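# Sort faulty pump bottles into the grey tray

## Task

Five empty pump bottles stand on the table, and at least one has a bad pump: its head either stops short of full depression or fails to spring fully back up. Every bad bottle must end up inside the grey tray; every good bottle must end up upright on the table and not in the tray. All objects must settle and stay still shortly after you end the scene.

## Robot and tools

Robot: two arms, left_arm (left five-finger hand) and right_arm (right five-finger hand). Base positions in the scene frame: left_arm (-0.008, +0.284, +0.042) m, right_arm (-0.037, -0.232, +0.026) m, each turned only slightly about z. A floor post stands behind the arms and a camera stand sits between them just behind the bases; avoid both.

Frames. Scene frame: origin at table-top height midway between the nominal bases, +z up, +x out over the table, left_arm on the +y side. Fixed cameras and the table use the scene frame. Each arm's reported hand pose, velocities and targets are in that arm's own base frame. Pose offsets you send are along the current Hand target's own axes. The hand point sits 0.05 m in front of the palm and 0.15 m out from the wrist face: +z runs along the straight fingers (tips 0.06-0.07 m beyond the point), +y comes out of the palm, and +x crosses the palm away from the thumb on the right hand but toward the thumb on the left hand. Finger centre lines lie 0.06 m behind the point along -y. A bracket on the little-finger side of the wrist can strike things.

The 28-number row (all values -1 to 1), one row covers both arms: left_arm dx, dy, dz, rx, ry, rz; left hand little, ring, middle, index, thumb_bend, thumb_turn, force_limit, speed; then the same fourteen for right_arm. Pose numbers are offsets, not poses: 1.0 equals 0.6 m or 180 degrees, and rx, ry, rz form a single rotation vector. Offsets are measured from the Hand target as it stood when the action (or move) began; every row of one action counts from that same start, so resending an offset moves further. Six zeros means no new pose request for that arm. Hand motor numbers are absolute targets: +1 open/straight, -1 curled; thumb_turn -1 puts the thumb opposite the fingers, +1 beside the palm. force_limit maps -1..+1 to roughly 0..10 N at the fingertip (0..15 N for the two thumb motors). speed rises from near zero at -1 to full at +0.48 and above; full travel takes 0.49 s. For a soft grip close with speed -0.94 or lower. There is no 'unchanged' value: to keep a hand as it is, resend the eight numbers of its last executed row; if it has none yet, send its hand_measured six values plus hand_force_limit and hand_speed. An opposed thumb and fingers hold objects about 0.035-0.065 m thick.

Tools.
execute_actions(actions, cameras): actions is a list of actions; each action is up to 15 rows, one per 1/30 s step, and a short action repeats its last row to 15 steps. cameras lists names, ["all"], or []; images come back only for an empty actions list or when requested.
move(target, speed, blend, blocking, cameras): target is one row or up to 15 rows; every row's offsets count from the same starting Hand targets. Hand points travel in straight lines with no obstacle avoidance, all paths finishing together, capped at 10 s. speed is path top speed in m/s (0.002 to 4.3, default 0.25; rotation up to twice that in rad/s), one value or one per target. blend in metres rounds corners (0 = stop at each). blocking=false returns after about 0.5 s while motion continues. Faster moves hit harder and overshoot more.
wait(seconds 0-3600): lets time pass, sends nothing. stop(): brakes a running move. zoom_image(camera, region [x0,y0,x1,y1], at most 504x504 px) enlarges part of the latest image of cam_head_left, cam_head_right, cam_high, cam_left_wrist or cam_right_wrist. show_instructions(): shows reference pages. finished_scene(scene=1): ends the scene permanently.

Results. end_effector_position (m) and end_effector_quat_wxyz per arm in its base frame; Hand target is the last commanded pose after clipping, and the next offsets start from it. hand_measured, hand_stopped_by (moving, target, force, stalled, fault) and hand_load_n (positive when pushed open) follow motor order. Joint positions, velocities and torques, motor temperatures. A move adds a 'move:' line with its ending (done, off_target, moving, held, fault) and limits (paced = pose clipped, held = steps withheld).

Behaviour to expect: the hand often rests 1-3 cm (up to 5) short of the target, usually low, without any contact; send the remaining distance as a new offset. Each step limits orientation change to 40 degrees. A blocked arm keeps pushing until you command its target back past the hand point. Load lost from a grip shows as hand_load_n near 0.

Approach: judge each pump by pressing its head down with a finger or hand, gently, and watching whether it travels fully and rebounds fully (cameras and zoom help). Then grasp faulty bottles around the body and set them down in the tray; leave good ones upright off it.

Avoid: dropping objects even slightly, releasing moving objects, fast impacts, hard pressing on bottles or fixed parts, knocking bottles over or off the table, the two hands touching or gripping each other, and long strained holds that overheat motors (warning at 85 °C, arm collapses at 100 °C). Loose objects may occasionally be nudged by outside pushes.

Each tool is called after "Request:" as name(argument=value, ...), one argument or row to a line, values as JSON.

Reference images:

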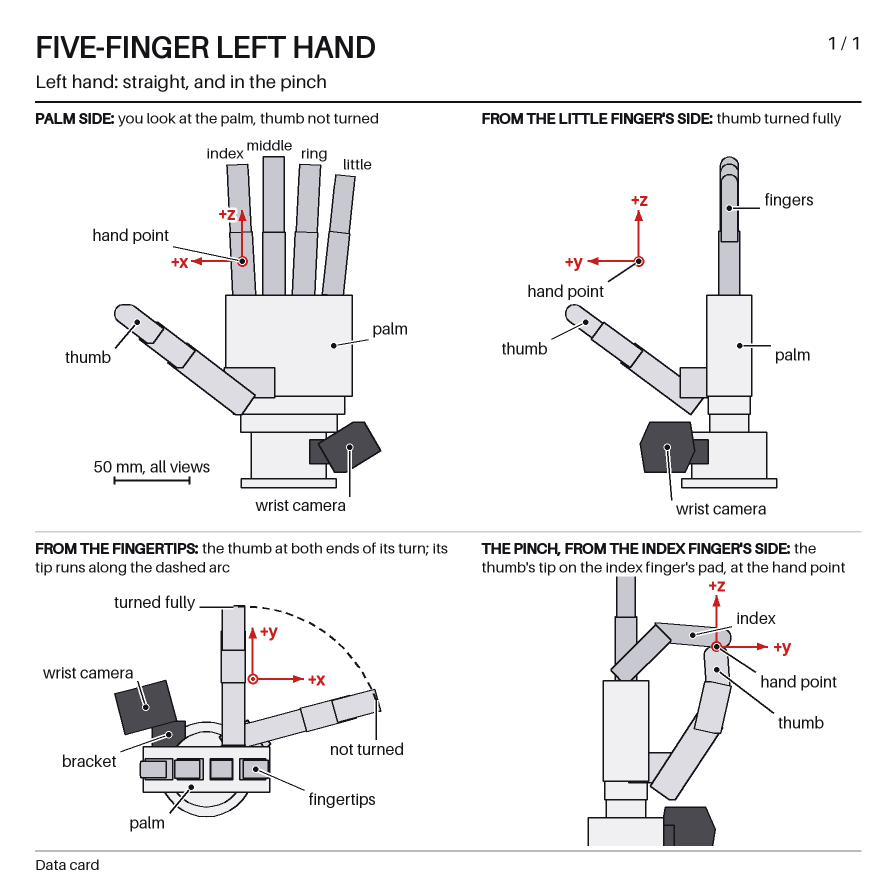

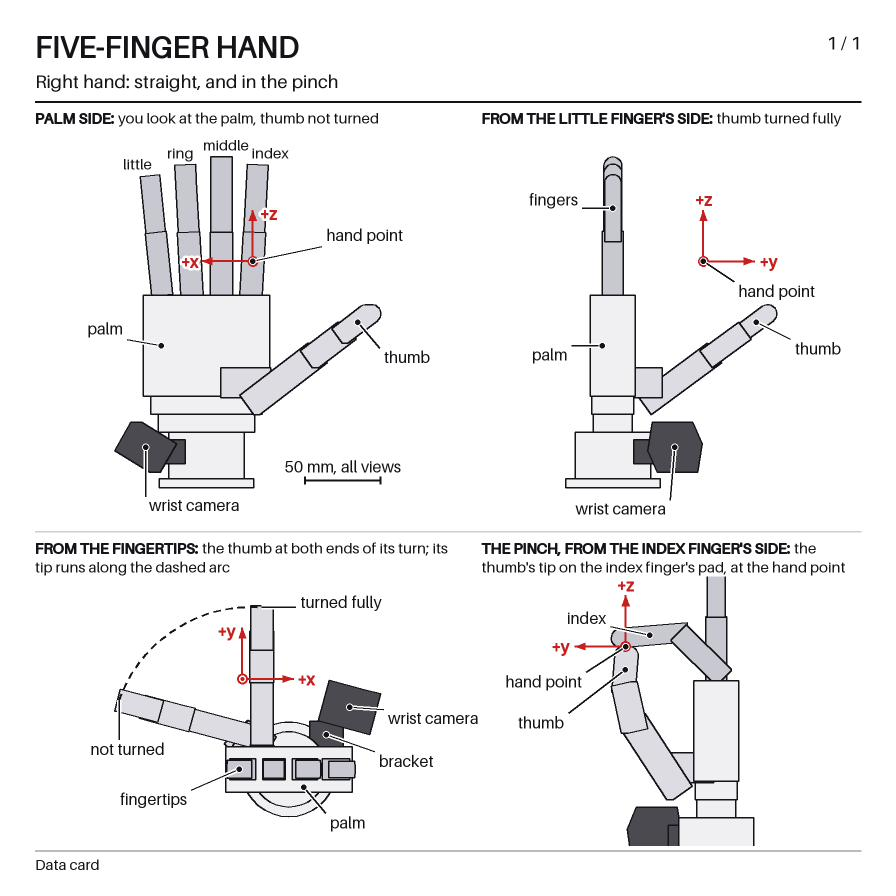

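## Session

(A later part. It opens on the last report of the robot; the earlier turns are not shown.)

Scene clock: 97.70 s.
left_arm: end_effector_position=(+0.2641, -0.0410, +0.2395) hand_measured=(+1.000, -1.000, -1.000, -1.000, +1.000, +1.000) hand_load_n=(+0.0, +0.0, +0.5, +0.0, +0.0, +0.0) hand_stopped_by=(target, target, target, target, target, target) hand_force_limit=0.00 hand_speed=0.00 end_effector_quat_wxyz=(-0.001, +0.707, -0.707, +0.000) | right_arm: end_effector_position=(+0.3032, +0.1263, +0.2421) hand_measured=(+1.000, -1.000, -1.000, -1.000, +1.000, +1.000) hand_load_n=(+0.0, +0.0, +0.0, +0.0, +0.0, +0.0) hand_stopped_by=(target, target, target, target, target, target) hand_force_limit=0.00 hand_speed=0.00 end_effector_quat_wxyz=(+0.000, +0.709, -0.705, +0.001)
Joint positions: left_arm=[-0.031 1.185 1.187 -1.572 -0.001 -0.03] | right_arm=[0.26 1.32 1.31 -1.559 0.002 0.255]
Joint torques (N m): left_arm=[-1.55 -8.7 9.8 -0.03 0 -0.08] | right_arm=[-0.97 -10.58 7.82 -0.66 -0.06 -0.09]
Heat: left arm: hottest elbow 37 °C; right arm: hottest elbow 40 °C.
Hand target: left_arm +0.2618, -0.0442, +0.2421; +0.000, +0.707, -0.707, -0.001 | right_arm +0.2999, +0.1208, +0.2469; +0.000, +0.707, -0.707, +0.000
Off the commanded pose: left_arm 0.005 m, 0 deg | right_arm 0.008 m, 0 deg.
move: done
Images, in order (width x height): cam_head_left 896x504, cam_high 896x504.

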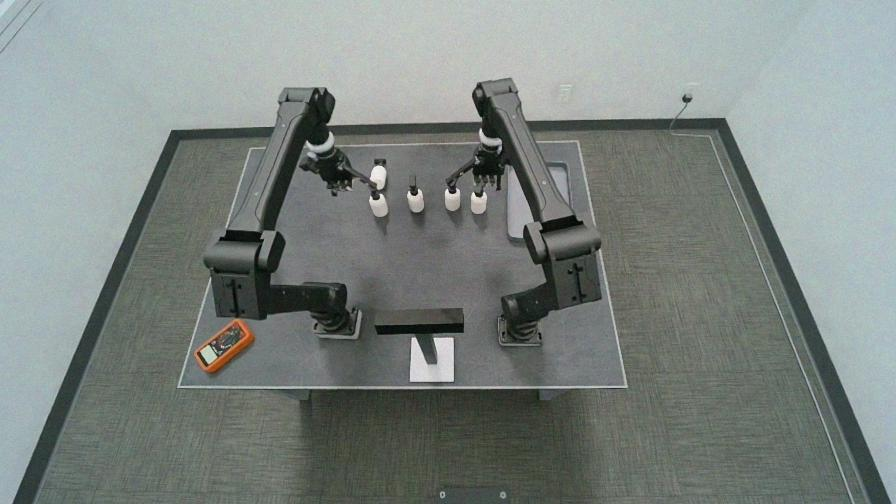

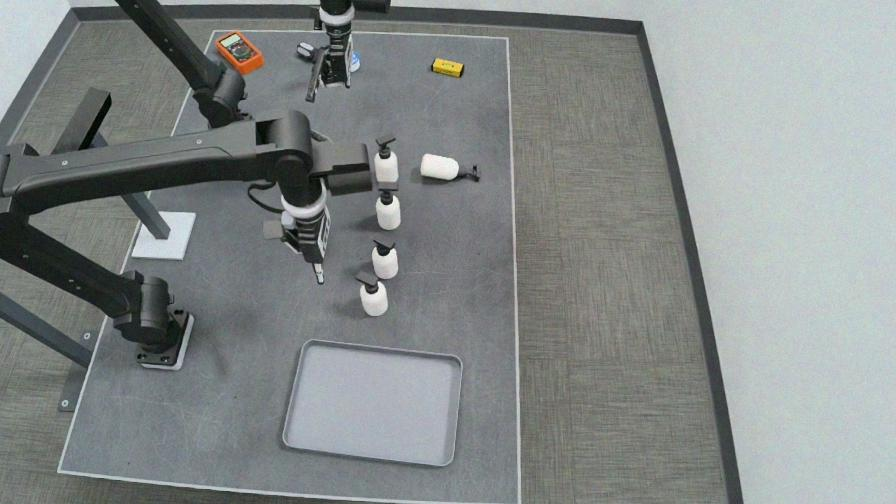

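Request:
move(
  target=[0.3563,-0.1828,0.0868,0,0,0,1,-1,-1,-1,1,1,0,0, 0.17,0,0,0,0,0,1,-1,-1,-1,1,1,0,0],
  cameras=["all"],
  speed=0.2,
)

Request:
zoom_image(
  camera="cam_high",
  region=[340, 150, 440, 240],
)

Request:
zoom_image(
  camera="cam_head_left",
  region=[370, 150, 470, 220],
)

Scene clock: 101.33 s.
left_arm: end_effector_position=(+0.3578, -0.2490, +0.1841) hand_measured=(+1.000, -1.000, -1.000, -1.000, +1.000, +1.000) hand_load_n=(+0.0, +0.0, +0.0, +0.0, +0.0, +0.0) hand_stopped_by=(target, target, target, target, target, target) hand_force_limit=0.00 hand_speed=0.00 end_effector_quat_wxyz=(+0.005, +0.704, -0.710, -0.012) | right_arm: end_effector_position=(+0.3048, +0.0231, +0.2401) hand_measured=(+1.000, -1.000, -1.000, -1.000, +1.000, +1.000) hand_load_n=(+0.0, +0.0, +0.0, +0.0, +0.0, +0.0) hand_stopped_by=(target, target, target, target, target, target) hand_force_limit=0.00 hand_speed=0.00 end_effector_quat_wxyz=(+0.003, +0.709, -0.705, -0.001)
Joint positions: left_arm=[-0.48 1.6 1.453 -1.449 0.002 -0.472] | right_arm=[-0.018 1.297 1.283 -1.562 0.002 -0.023]
Joint torques (N m): left_arm=[-0.91 -12.98 13.3 0.36 -0.05 -0.07] | right_arm=[-0.97 -10.64 7.9 -0.66 -0.05 -0.09]
Heat: left arm: hottest elbow 37 °C; right arm: hottest elbow 40 °C.
Hand target: left_arm +0.3717, -0.2578, +0.1899; +0.000, +0.707, -0.707, +0.000 | right_arm +0.2999, +0.0189, +0.2469; +0.000, +0.707, -0.707, +0.000
Off the commanded pose: left_arm 0.017 m, 1 deg | right_arm 0.009 m, 0 deg.
move: off_target (left_arm)
cam_left_wrist: T_world_to_cam=[[0.97244, -0.23309, -0.00573, -0.40619], [-0.20197, -0.85435, 0.47884, -0.22712], [-0.11651, -0.46449, -0.87788, 0.20379]] pos_world=[0.37286, -0.19406, 0.28533]
cam_right_wrist: T_world_to_cam=[[-0.97424, -0.22388, -0.02713, 0.31506], [-0.20516, 0.82994, 0.51875, -0.08374], [-0.09362, 0.51095, -0.8545, 0.32922]] pos_world=[0.32058, -0.02818, 0.3333]

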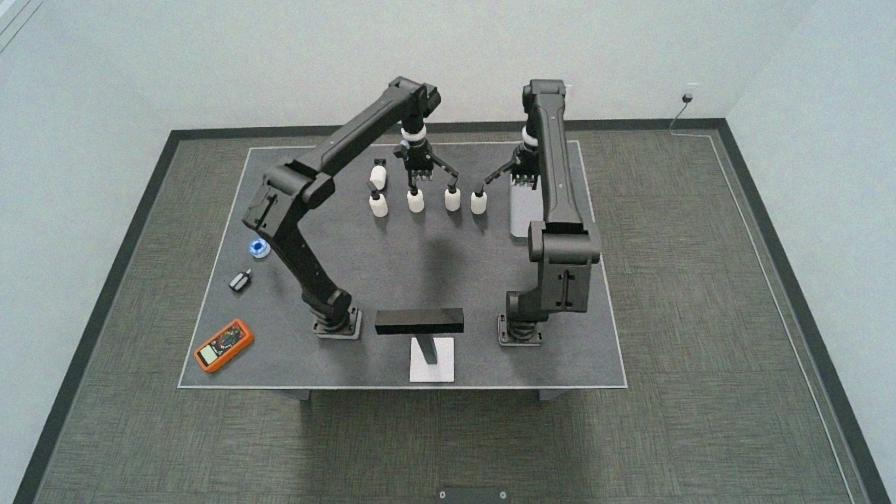

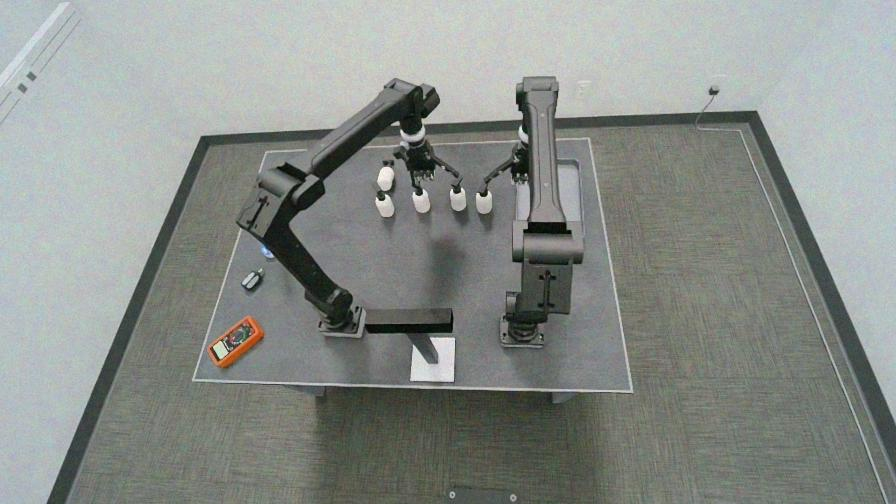

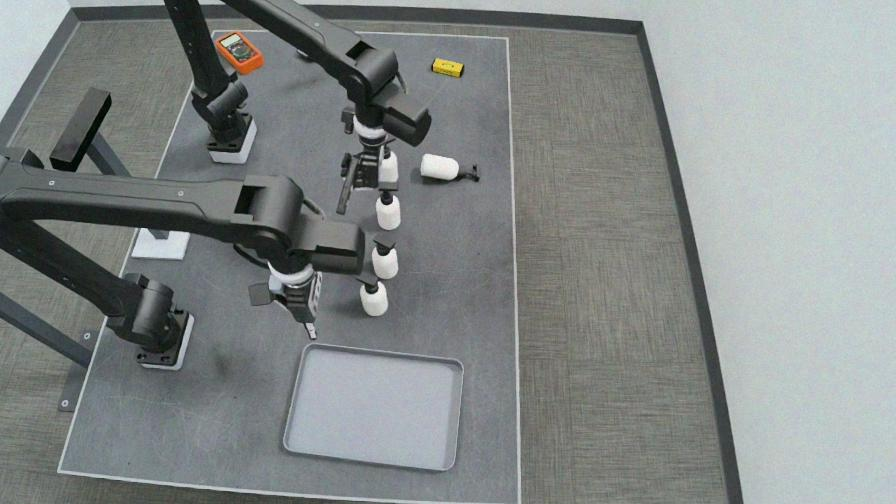

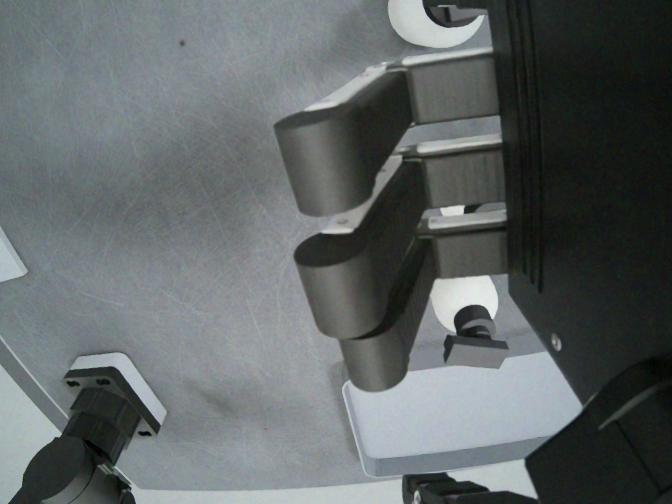

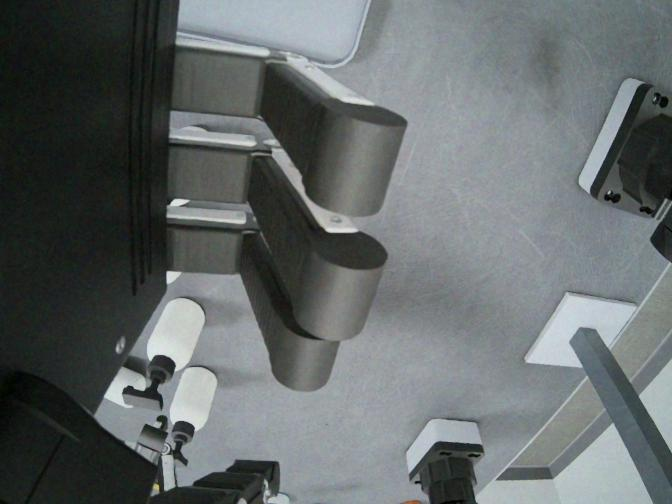

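Scaled by 5.040 from the camera's image (finer frame: 1280x720).

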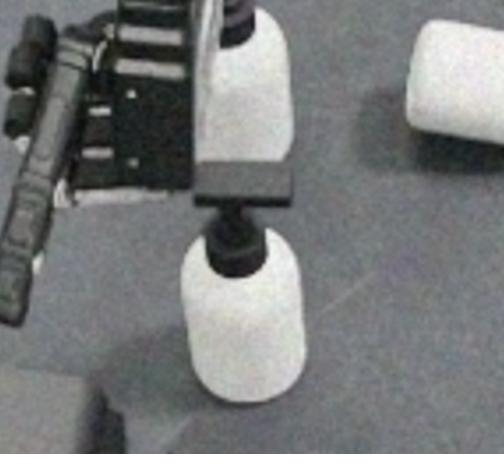

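Scaled by 5.040 from the camera's image (finer frame: 1280x720).

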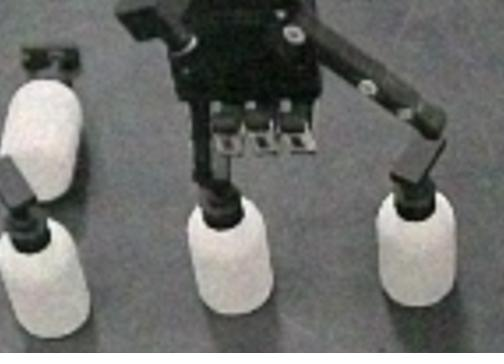

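Request:
zoom_image(
  camera="cam_head_left",
  region=[395, 160, 435, 200],
)

Request:
zoom_image(
  camera="cam_head_right",
  region=[400, 160, 440, 200],
)

Scaled by 12.600 from the camera's image (finer frame: 1280x720).

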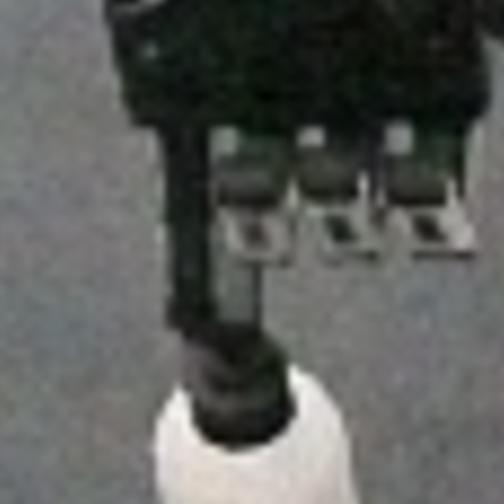

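Scaled by 12.600 from the camera's image (finer frame: 1280x720).

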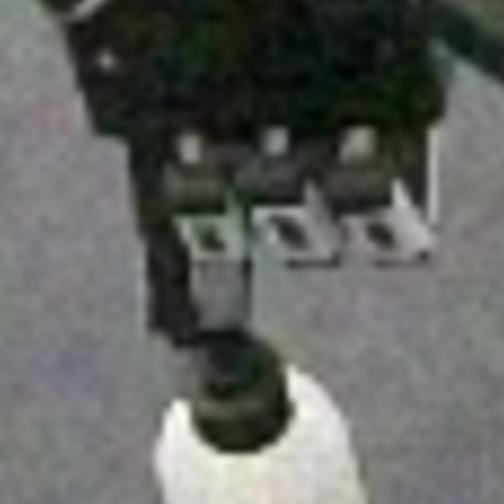

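Request:
move(
  target=[0.0137,-0.0273,0,0,0,0,1,-1,-1,-1,1,1,0,0, 0,0,0,0,0,0,1,-1,-1,-1,1,1,0,0],
  cameras=["cam_high","cam_head_left","cam_head_right"],
  speed=0.1,
)

Request:
zoom_image(
  camera="cam_head_left",
  region=[395, 160, 435, 200],
)

Request:
zoom_image(
  camera="cam_head_right",
  region=[400, 160, 440, 200],
)

Request:
zoom_image(
  camera="cam_high",
  region=[340, 150, 440, 240],
)

Scene clock: 106.57 s.
left_arm: end_effector_position=(+0.3767, -0.2588, +0.1841) hand_measured=(+1.000, -1.000, -1.000, -1.000, +1.000, +1.000) hand_load_n=(+0.0, +0.0, +0.0, +0.0, -0.5, +0.0) hand_stopped_by=(target, target, target, target, target, target) hand_force_limit=0.00 hand_speed=0.00 end_effector_quat_wxyz=(+0.003, +0.704, -0.710, -0.006) | right_arm: end_effector_position=(+0.3048, +0.0231, +0.2401) hand_measured=(+1.000, -1.000, -1.000, -1.000, +1.000, +1.000) hand_load_n=(+0.0, +0.0, +0.0, +0.0, +0.0, +0.0) hand_stopped_by=(target, target, target, target, target, target) hand_force_limit=0.00 hand_speed=0.00 end_effector_quat_wxyz=(+0.003, +0.709, -0.705, -0.001)
Joint positions: left_arm=[-0.48 1.647 1.512 -1.449 0.002 -0.472] | right_arm=[-0.018 1.297 1.283 -1.562 0.002 -0.024]
Joint torques (N m): left_arm=[-0.97 -13.68 13.38 -0.06 -0.05 -0.07] | right_arm=[-0.97 -10.64 7.9 -0.66 -0.05 -0.08]
Heat: left arm: hottest elbow 38 °C; right arm: hottest elbow 40 °C.
Hand target: left_arm +0.3880, -0.2660, +0.1898; +0.000, +0.707, -0.707, -0.001 | right_arm +0.2999, +0.0189, +0.2469; +0.000, +0.707, -0.707, +0.000
Off the commanded pose: left_arm 0.015 m, 1 deg | right_arm 0.009 m, 1 deg.
move: off_target (left_arm)
Images, in order (width x height): cam_head_left 896x504, cam_head_right 896x504, cam_high 896x504.

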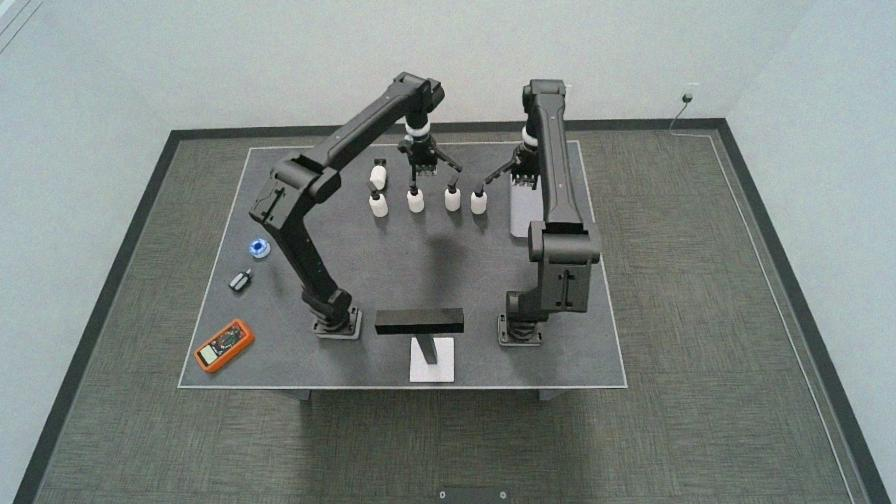

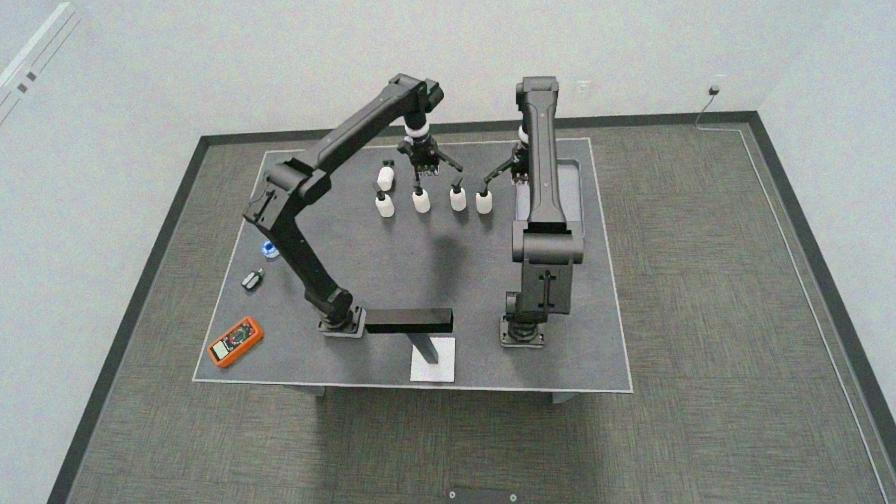

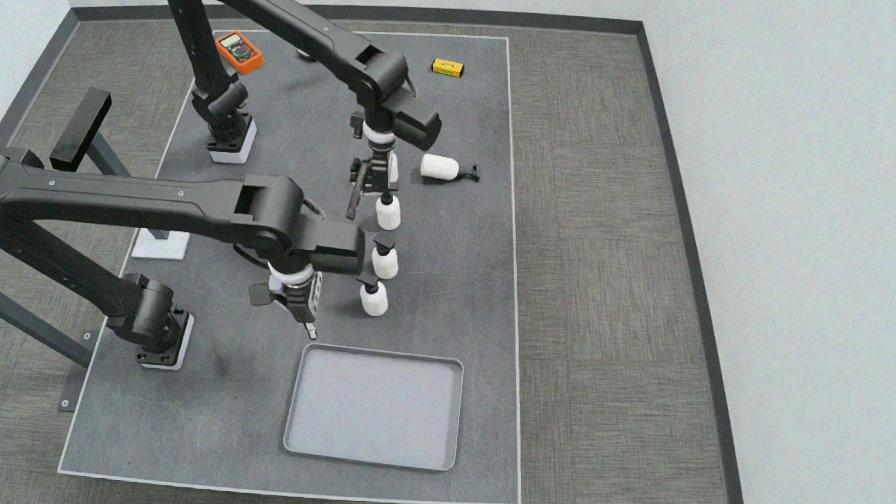

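Scaled by 12.600 from the camera's image (finer frame: 1280x720).

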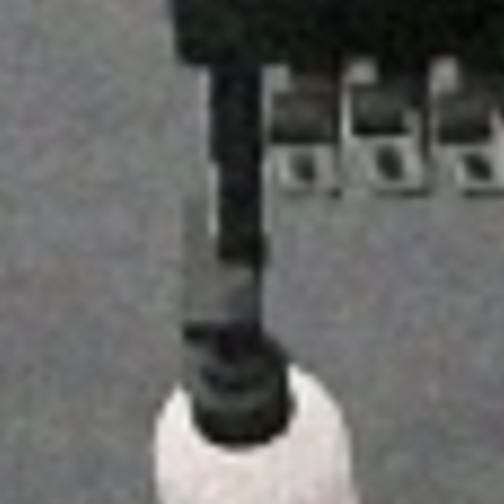

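Scaled by 12.600 from the camera's image (finer frame: 1280x720).

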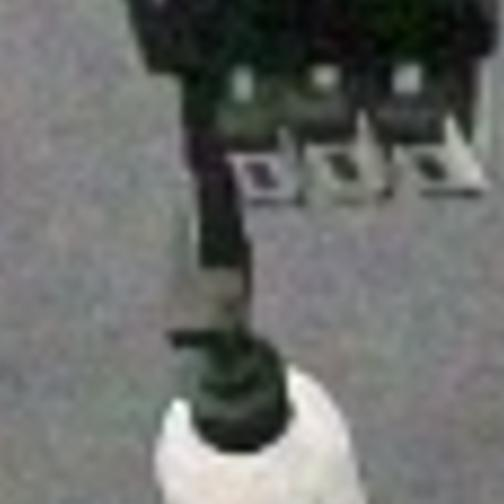

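Scaled by 5.040 from the camera's image (finer frame: 1280x720).

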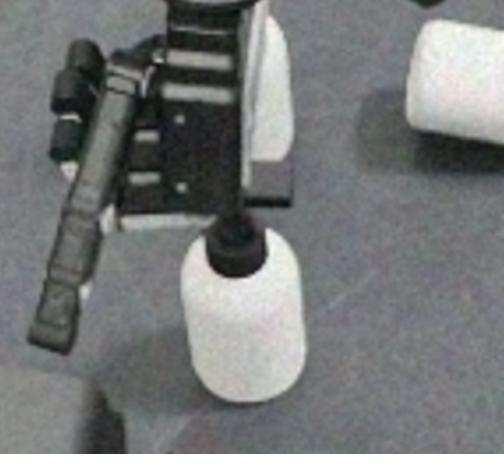

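Request:
move(
  target=[-0.005,0,0.0913,0,0,0,1,-1,-1,-1,1,1,0,0, 0,0,0,0,0,0,1,-1,-1,-1,1,1,0,0],
  cameras=[],
  speed=0.06,
)

Request:
move(
  target=[0,0,0.0217,0,0,0,1,-1,-1,-1,1,1,0,0, 0,0,0,0,0,0,1,-1,-1,-1,1,1,0,0],
  cameras=["cam_high","cam_head_left","cam_head_right"],
  speed=0.04,
)

Request:
zoom_image(
  camera="cam_head_left",
  region=[395, 160, 435, 200],
)

Request:
zoom_image(
  camera="cam_high",
  region=[340, 150, 440, 240],
)

Scene clock: 109.43 s.
left_arm: end_effector_position=(+0.3967, -0.2680, +0.1668) hand_measured=(+1.000, -1.000, -1.000, -1.000, +1.000, +1.000) hand_load_n=(+0.0, +0.5, +0.0, +0.0, +0.0, +0.0) hand_stopped_by=(target, target, target, target, target, target) hand_force_limit=0.00 hand_speed=0.00 end_effector_quat_wxyz=(-0.012, +0.704, -0.709, +0.032) | right_arm: end_effector_position=(+0.3048, +0.0231, +0.2401) hand_measured=(+1.000, -1.000, -1.000, -1.000, +1.000, +1.000) hand_load_n=(+0.0, +0.0, +0.0, +0.0, -0.5, +0.0) hand_stopped_by=(target, target, target, target, target, target) hand_force_limit=0.00 hand_speed=0.00 end_effector_quat_wxyz=(+0.003, +0.709, -0.705, -0.001)
Joint positions: left_arm=[-0.48 1.652 1.481 -1.33 -0.003 -0.472] | right_arm=[-0.018 1.297 1.283 -1.562 0.002 -0.024]
Joint torques (N m): left_arm=[-0.5 -12.51 5.68 0.75 0.11 -0.01] | right_arm=[-0.97 -10.64 7.9 -0.68 -0.05 -0.08]
Heat: left arm: hottest elbow 38 °C; right arm: hottest elbow 40 °C.
Hand target: left_arm +0.3879, -0.2629, +0.1350; +0.000, +0.707, -0.707, -0.001 | right_arm +0.2999, +0.0189, +0.2469; +0.000, +0.707, -0.707, +0.000
Off the commanded pose: left_arm 0.033 m, 4 deg | right_arm 0.009 m, 1 deg.
move: off_target (left_arm)

Scene clock: 110.23 s.
left_arm: end_effector_position=(+0.4020, -0.2708, +0.1641) hand_measured=(+1.000, -1.000, -1.000, -1.000, +1.000, +1.000) hand_load_n=(+0.0, +0.0, +0.0, +0.0, +0.0, +0.0) hand_stopped_by=(target, target, target, target, target, target) hand_force_limit=0.00 hand_speed=0.00 end_effector_quat_wxyz=(-0.017, +0.704, -0.709, +0.048) | right_arm: end_effector_position=(+0.3048, +0.0231, +0.2401) hand_measured=(+1.000, -1.000, -1.000, -1.000, +1.000, +1.000) hand_load_n=(+0.5, +0.0, +0.0, +0.0, +0.0, +0.0) hand_stopped_by=(target, target, target, target, target, target) hand_force_limit=0.00 hand_speed=0.00 end_effector_quat_wxyz=(+0.003, +0.709, -0.705, -0.001)
Joint positions: left_arm=[-0.48 1.646 1.467 -1.291 -0.003 -0.472] | right_arm=[-0.018 1.297 1.283 -1.562 0.002 -0.024]
Joint torques (N m): left_arm=[-0.56 -11.34 4.85 0.4 0.11 -0.01] | right_arm=[-0.97 -10.64 7.91 -0.66 -0.05 -0.08]
Heat: left arm: hottest elbow 38 °C; right arm: hottest elbow 40 °C.
Hand target: left_arm +0.3880, -0.2630, +0.1221; +0.000, +0.707, -0.707, +0.000 | right_arm +0.2999, +0.0189, +0.2469; +0.000, +0.707, -0.707, +0.000
Off the commanded pose: left_arm 0.045 m, 6 deg | right_arm 0.009 m, 1 deg.
move: off_target (left_arm)
Images, in order (width x height): cam_head_left 896x504, cam_head_right 896x504, cam_high 896x504.

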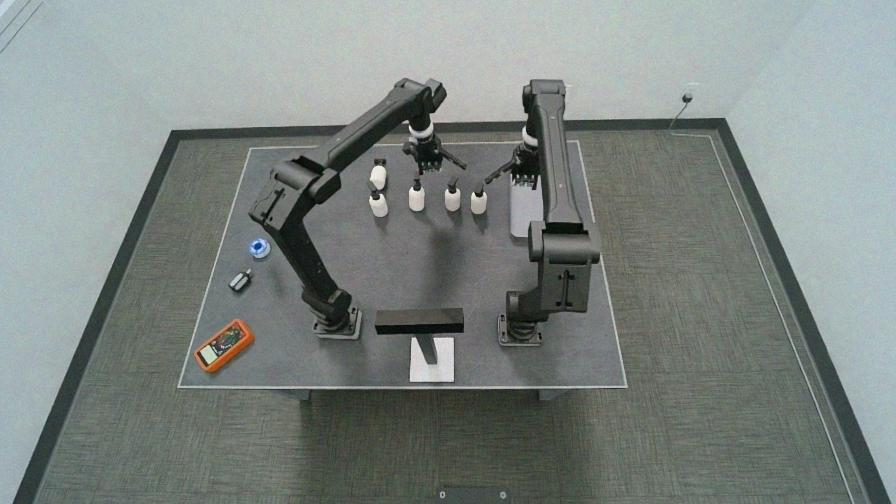

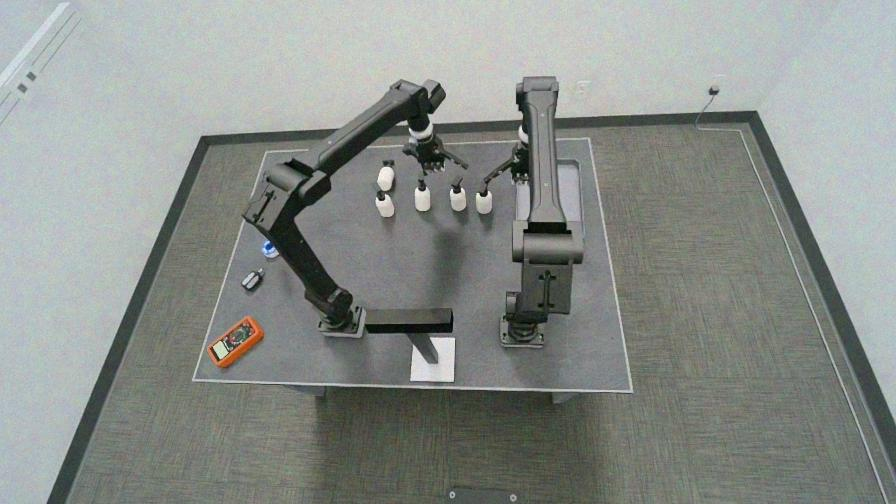

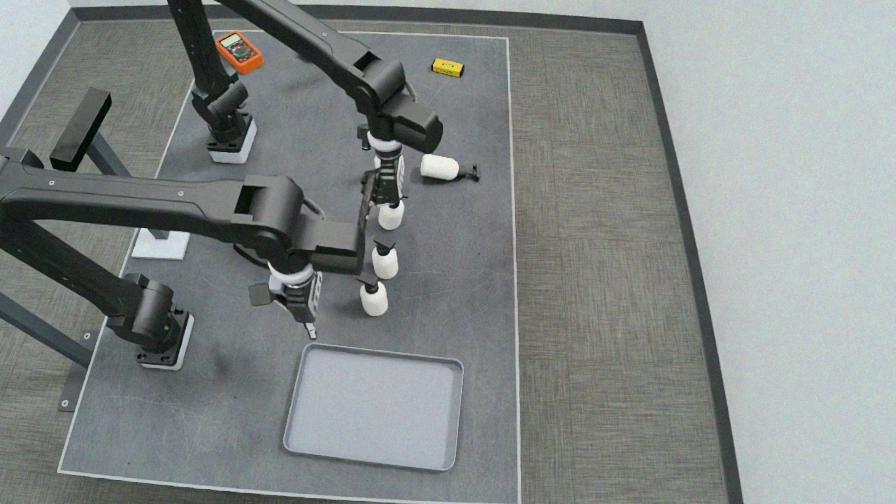

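Scaled by 12.600 from the camera's image (finer frame: 1280x720).

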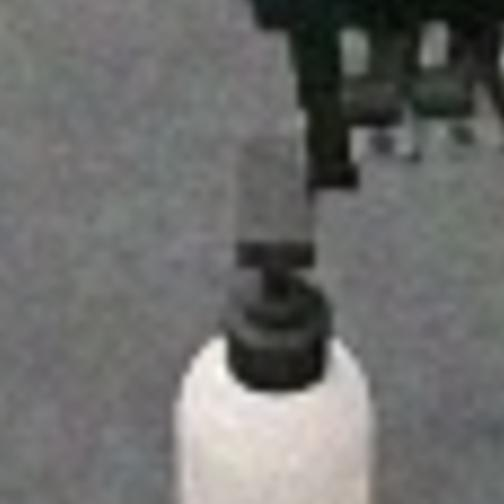

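Scaled by 5.040 from the camera's image (finer frame: 1280x720).

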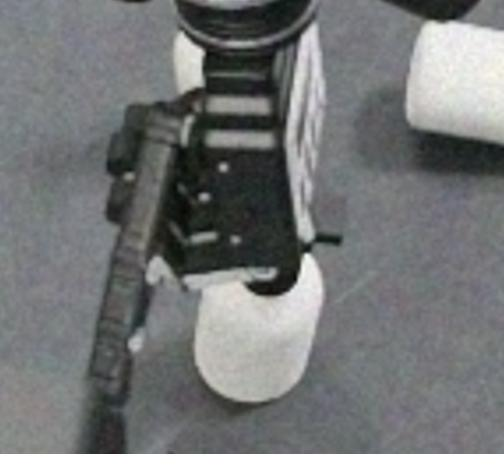

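Request:
move(
  target=[0,0,-0.14,0,0,0,1,-1,-1,-1,1,1,0,0, 0,0,0,0,0,0,1,-1,-1,-1,1,1,0,0],
  cameras=["cam_high","cam_head_left","cam_head_right"],
  speed=0.06,
)

Request:
zoom_image(
  camera="cam_head_left",
  region=[365, 150, 465, 220],
)

Request:
zoom_image(
  camera="cam_high",
  region=[340, 150, 440, 240],
)

Scene clock: 114.67 s.
left_arm: end_effector_position=(+0.3765, -0.2576, +0.1981) hand_measured=(+1.000, -1.000, -1.000, -1.000, +1.000, +1.000) hand_load_n=(+0.0, +0.5, +0.0, +0.0, +0.0, +0.0) hand_stopped_by=(target, target, target, target, target, target) hand_force_limit=0.00 hand_speed=0.00 end_effector_quat_wxyz=(+0.001, +0.704, -0.710, -0.009) | right_arm: end_effector_position=(+0.3048, +0.0231, +0.2401) hand_measured=(+1.000, -1.000, -1.000, -1.000, +1.000, +1.000) hand_load_n=(+0.0, +0.0, +0.0, +0.0, +0.0, +0.0) hand_stopped_by=(target, target, target, target, target, target) hand_force_limit=0.00 hand_speed=0.00 end_effector_quat_wxyz=(+0.003, +0.709, -0.705, -0.001)
Joint positions: left_arm=[-0.48 1.643 1.545 -1.49 -0.003 -0.472] | right_arm=[-0.018 1.297 1.283 -1.562 0.002 -0.024]
Joint torques (N m): left_arm=[-0.62 -14.04 13.46 -0.14 0.11 -0.01] | right_arm=[-0.97 -10.7 7.91 -0.66 -0.05 -0.08]
Heat: left arm: hottest elbow 38 °C; right arm: hottest elbow 40 °C.
Hand target: left_arm +0.3880, -0.2630, +0.2060; +0.000, +0.707, -0.707, -0.001 | right_arm +0.2999, +0.0189, +0.2469; +0.000, +0.707, -0.707, +0.000
Off the commanded pose: left_arm 0.015 m, 1 deg | right_arm 0.009 m, 1 deg.
move: off_target (left_arm)
Images, in order (width x height): cam_head_left 896x504, cam_head_right 896x504, cam_high 896x504.

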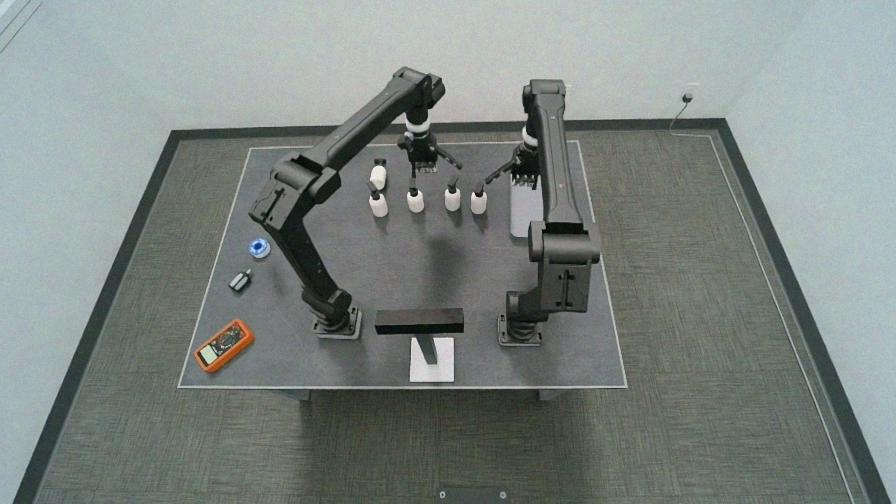

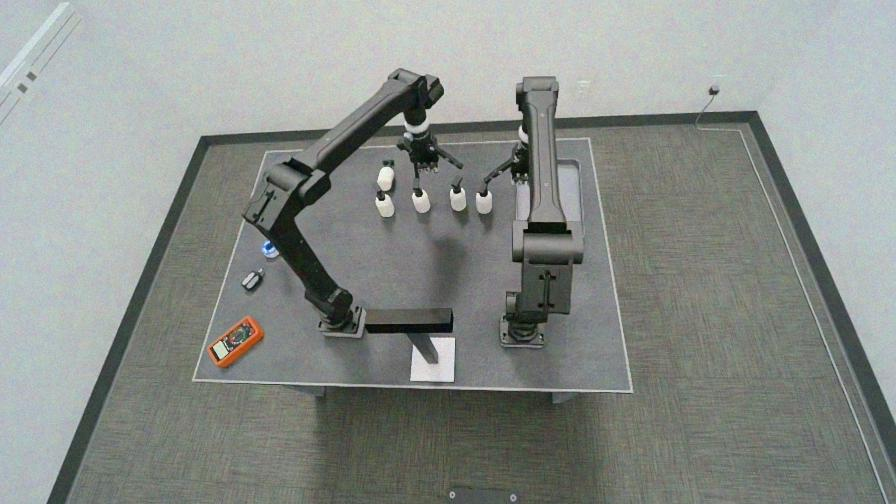

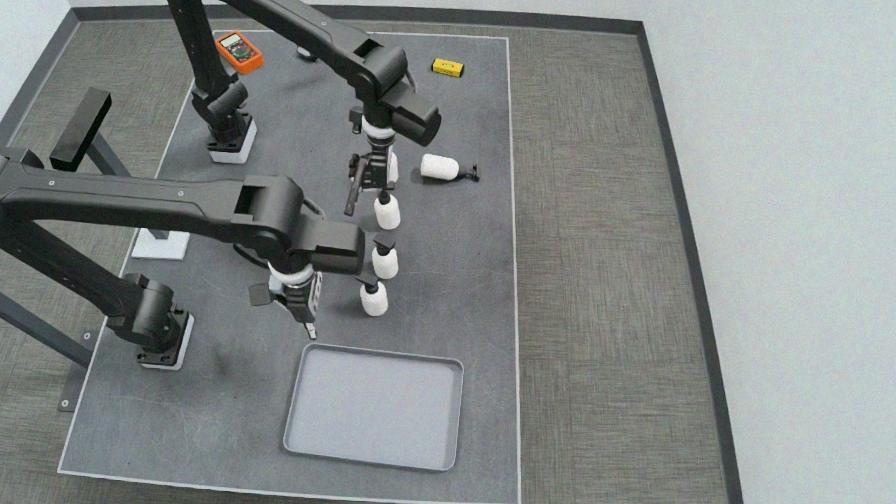

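Scaled by 5.040 from the camera's image (finer frame: 1280x720).

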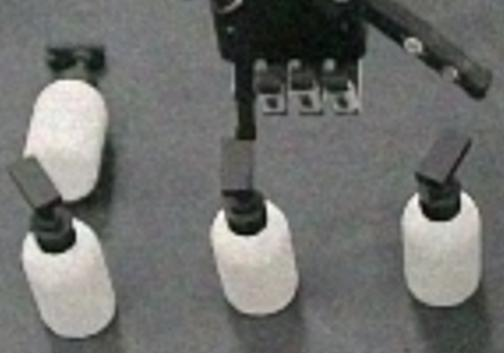

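Scaled by 5.040 from the camera's image (finer frame: 1280x720).

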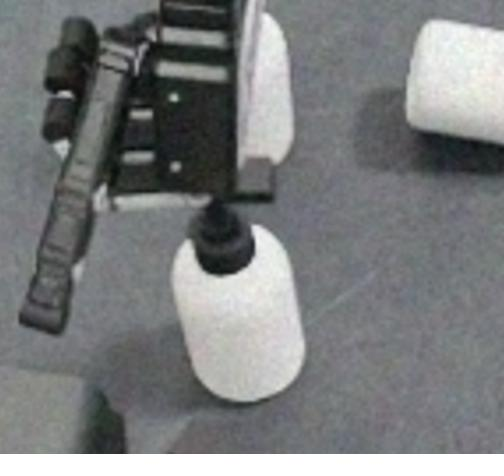

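Request:
wait(
  seconds=0.5,
  cameras=["cam_high","cam_head_left","cam_head_right"],
)

Request:
zoom_image(
  camera="cam_head_left",
  region=[395, 160, 435, 200],
)

Request:
zoom_image(
  camera="cam_head_right",
  region=[400, 160, 440, 200],
)

Request:
zoom_image(
  camera="cam_high",
  region=[340, 150, 440, 240],
)

Scene clock: 116.77 s.
left_arm: end_effector_position=(+0.3765, -0.2576, +0.1981) hand_measured=(+1.000, -1.000, -1.000, -1.000, +1.000, +1.000) hand_load_n=(+0.0, +0.0, +0.0, +0.0, +0.0, +0.0) hand_stopped_by=(target, target, target, target, target, target) hand_force_limit=0.00 hand_speed=0.00 end_effector_quat_wxyz=(+0.001, +0.704, -0.710, -0.009) | right_arm: end_effector_position=(+0.3048, +0.0231, +0.2401) hand_measured=(+1.000, -1.000, -1.000, -1.000, +1.000, +1.000) hand_load_n=(+0.0, +0.0, +0.0, +0.0, +0.0, +0.0) hand_stopped_by=(target, target, target, target, target, target) hand_force_limit=0.00 hand_speed=0.00 end_effector_quat_wxyz=(+0.003, +0.709, -0.705, -0.001)
Joint positions: left_arm=[-0.48 1.643 1.545 -1.49 -0.003 -0.472] | right_arm=[-0.018 1.297 1.283 -1.562 0.002 -0.024]
Joint torques (N m): left_arm=[-0.5 -14.04 13.45 -0.08 0.11 -0.01] | right_arm=[-0.97 -10.64 7.91 -0.65 -0.05 -0.08]
Heat: left arm: hottest elbow 39 °C; right arm: hottest elbow 40 °C.
Hand target: left_arm +0.3880, -0.2630, +0.2060; +0.000, +0.707, -0.707, -0.001 | right_arm +0.2999, +0.0189, +0.2469; +0.000, +0.707, -0.707, +0.000
Off the commanded pose: left_arm 0.015 m, 1 deg | right_arm 0.009 m, 1 deg.
wait: 0.50 s; at rest from the start
Images, in order (width x height): cam_head_left 896x504, cam_head_right 896x504, cam_high 896x504.

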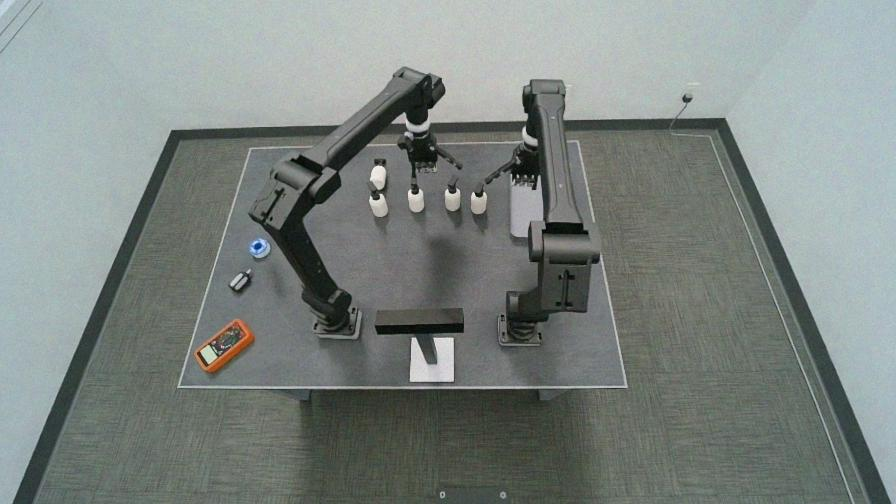

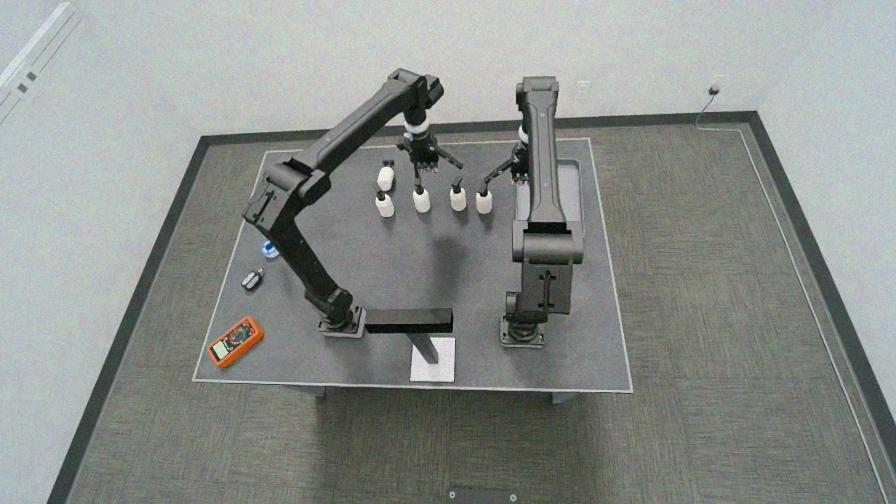

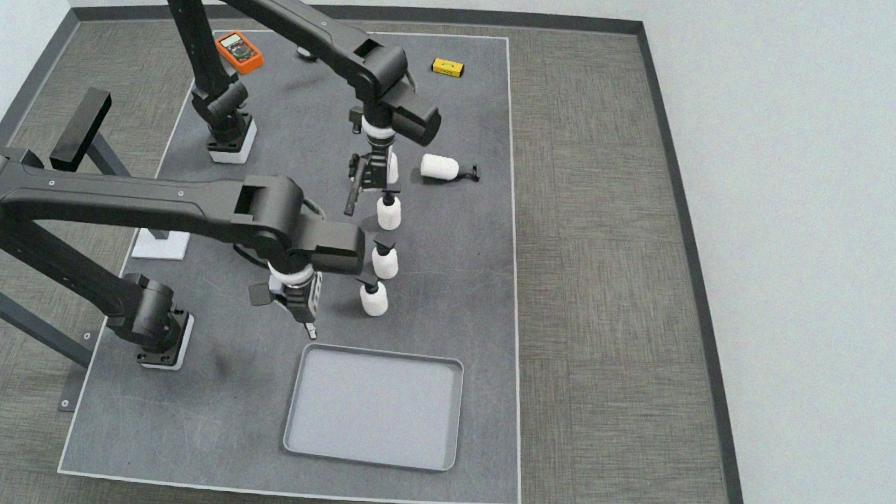

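Scaled by 12.600 from the camera's image (finer frame: 1280x720).

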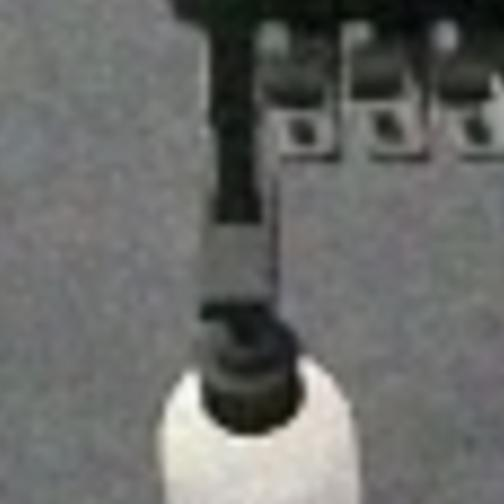

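Scaled by 12.600 from the camera's image (finer frame: 1280x720).

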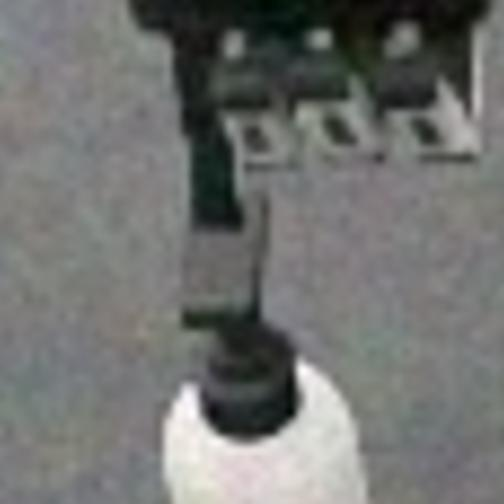

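Scaled by 5.040 from the camera's image (finer frame: 1280x720).

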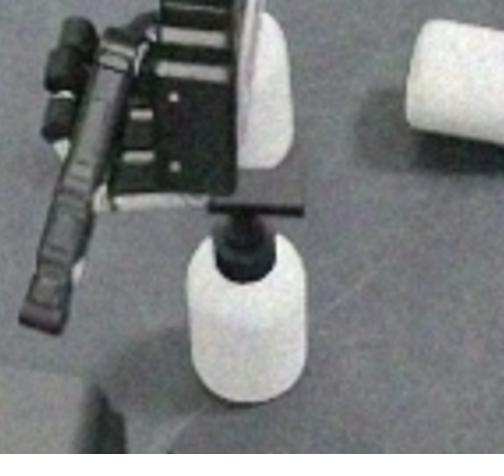

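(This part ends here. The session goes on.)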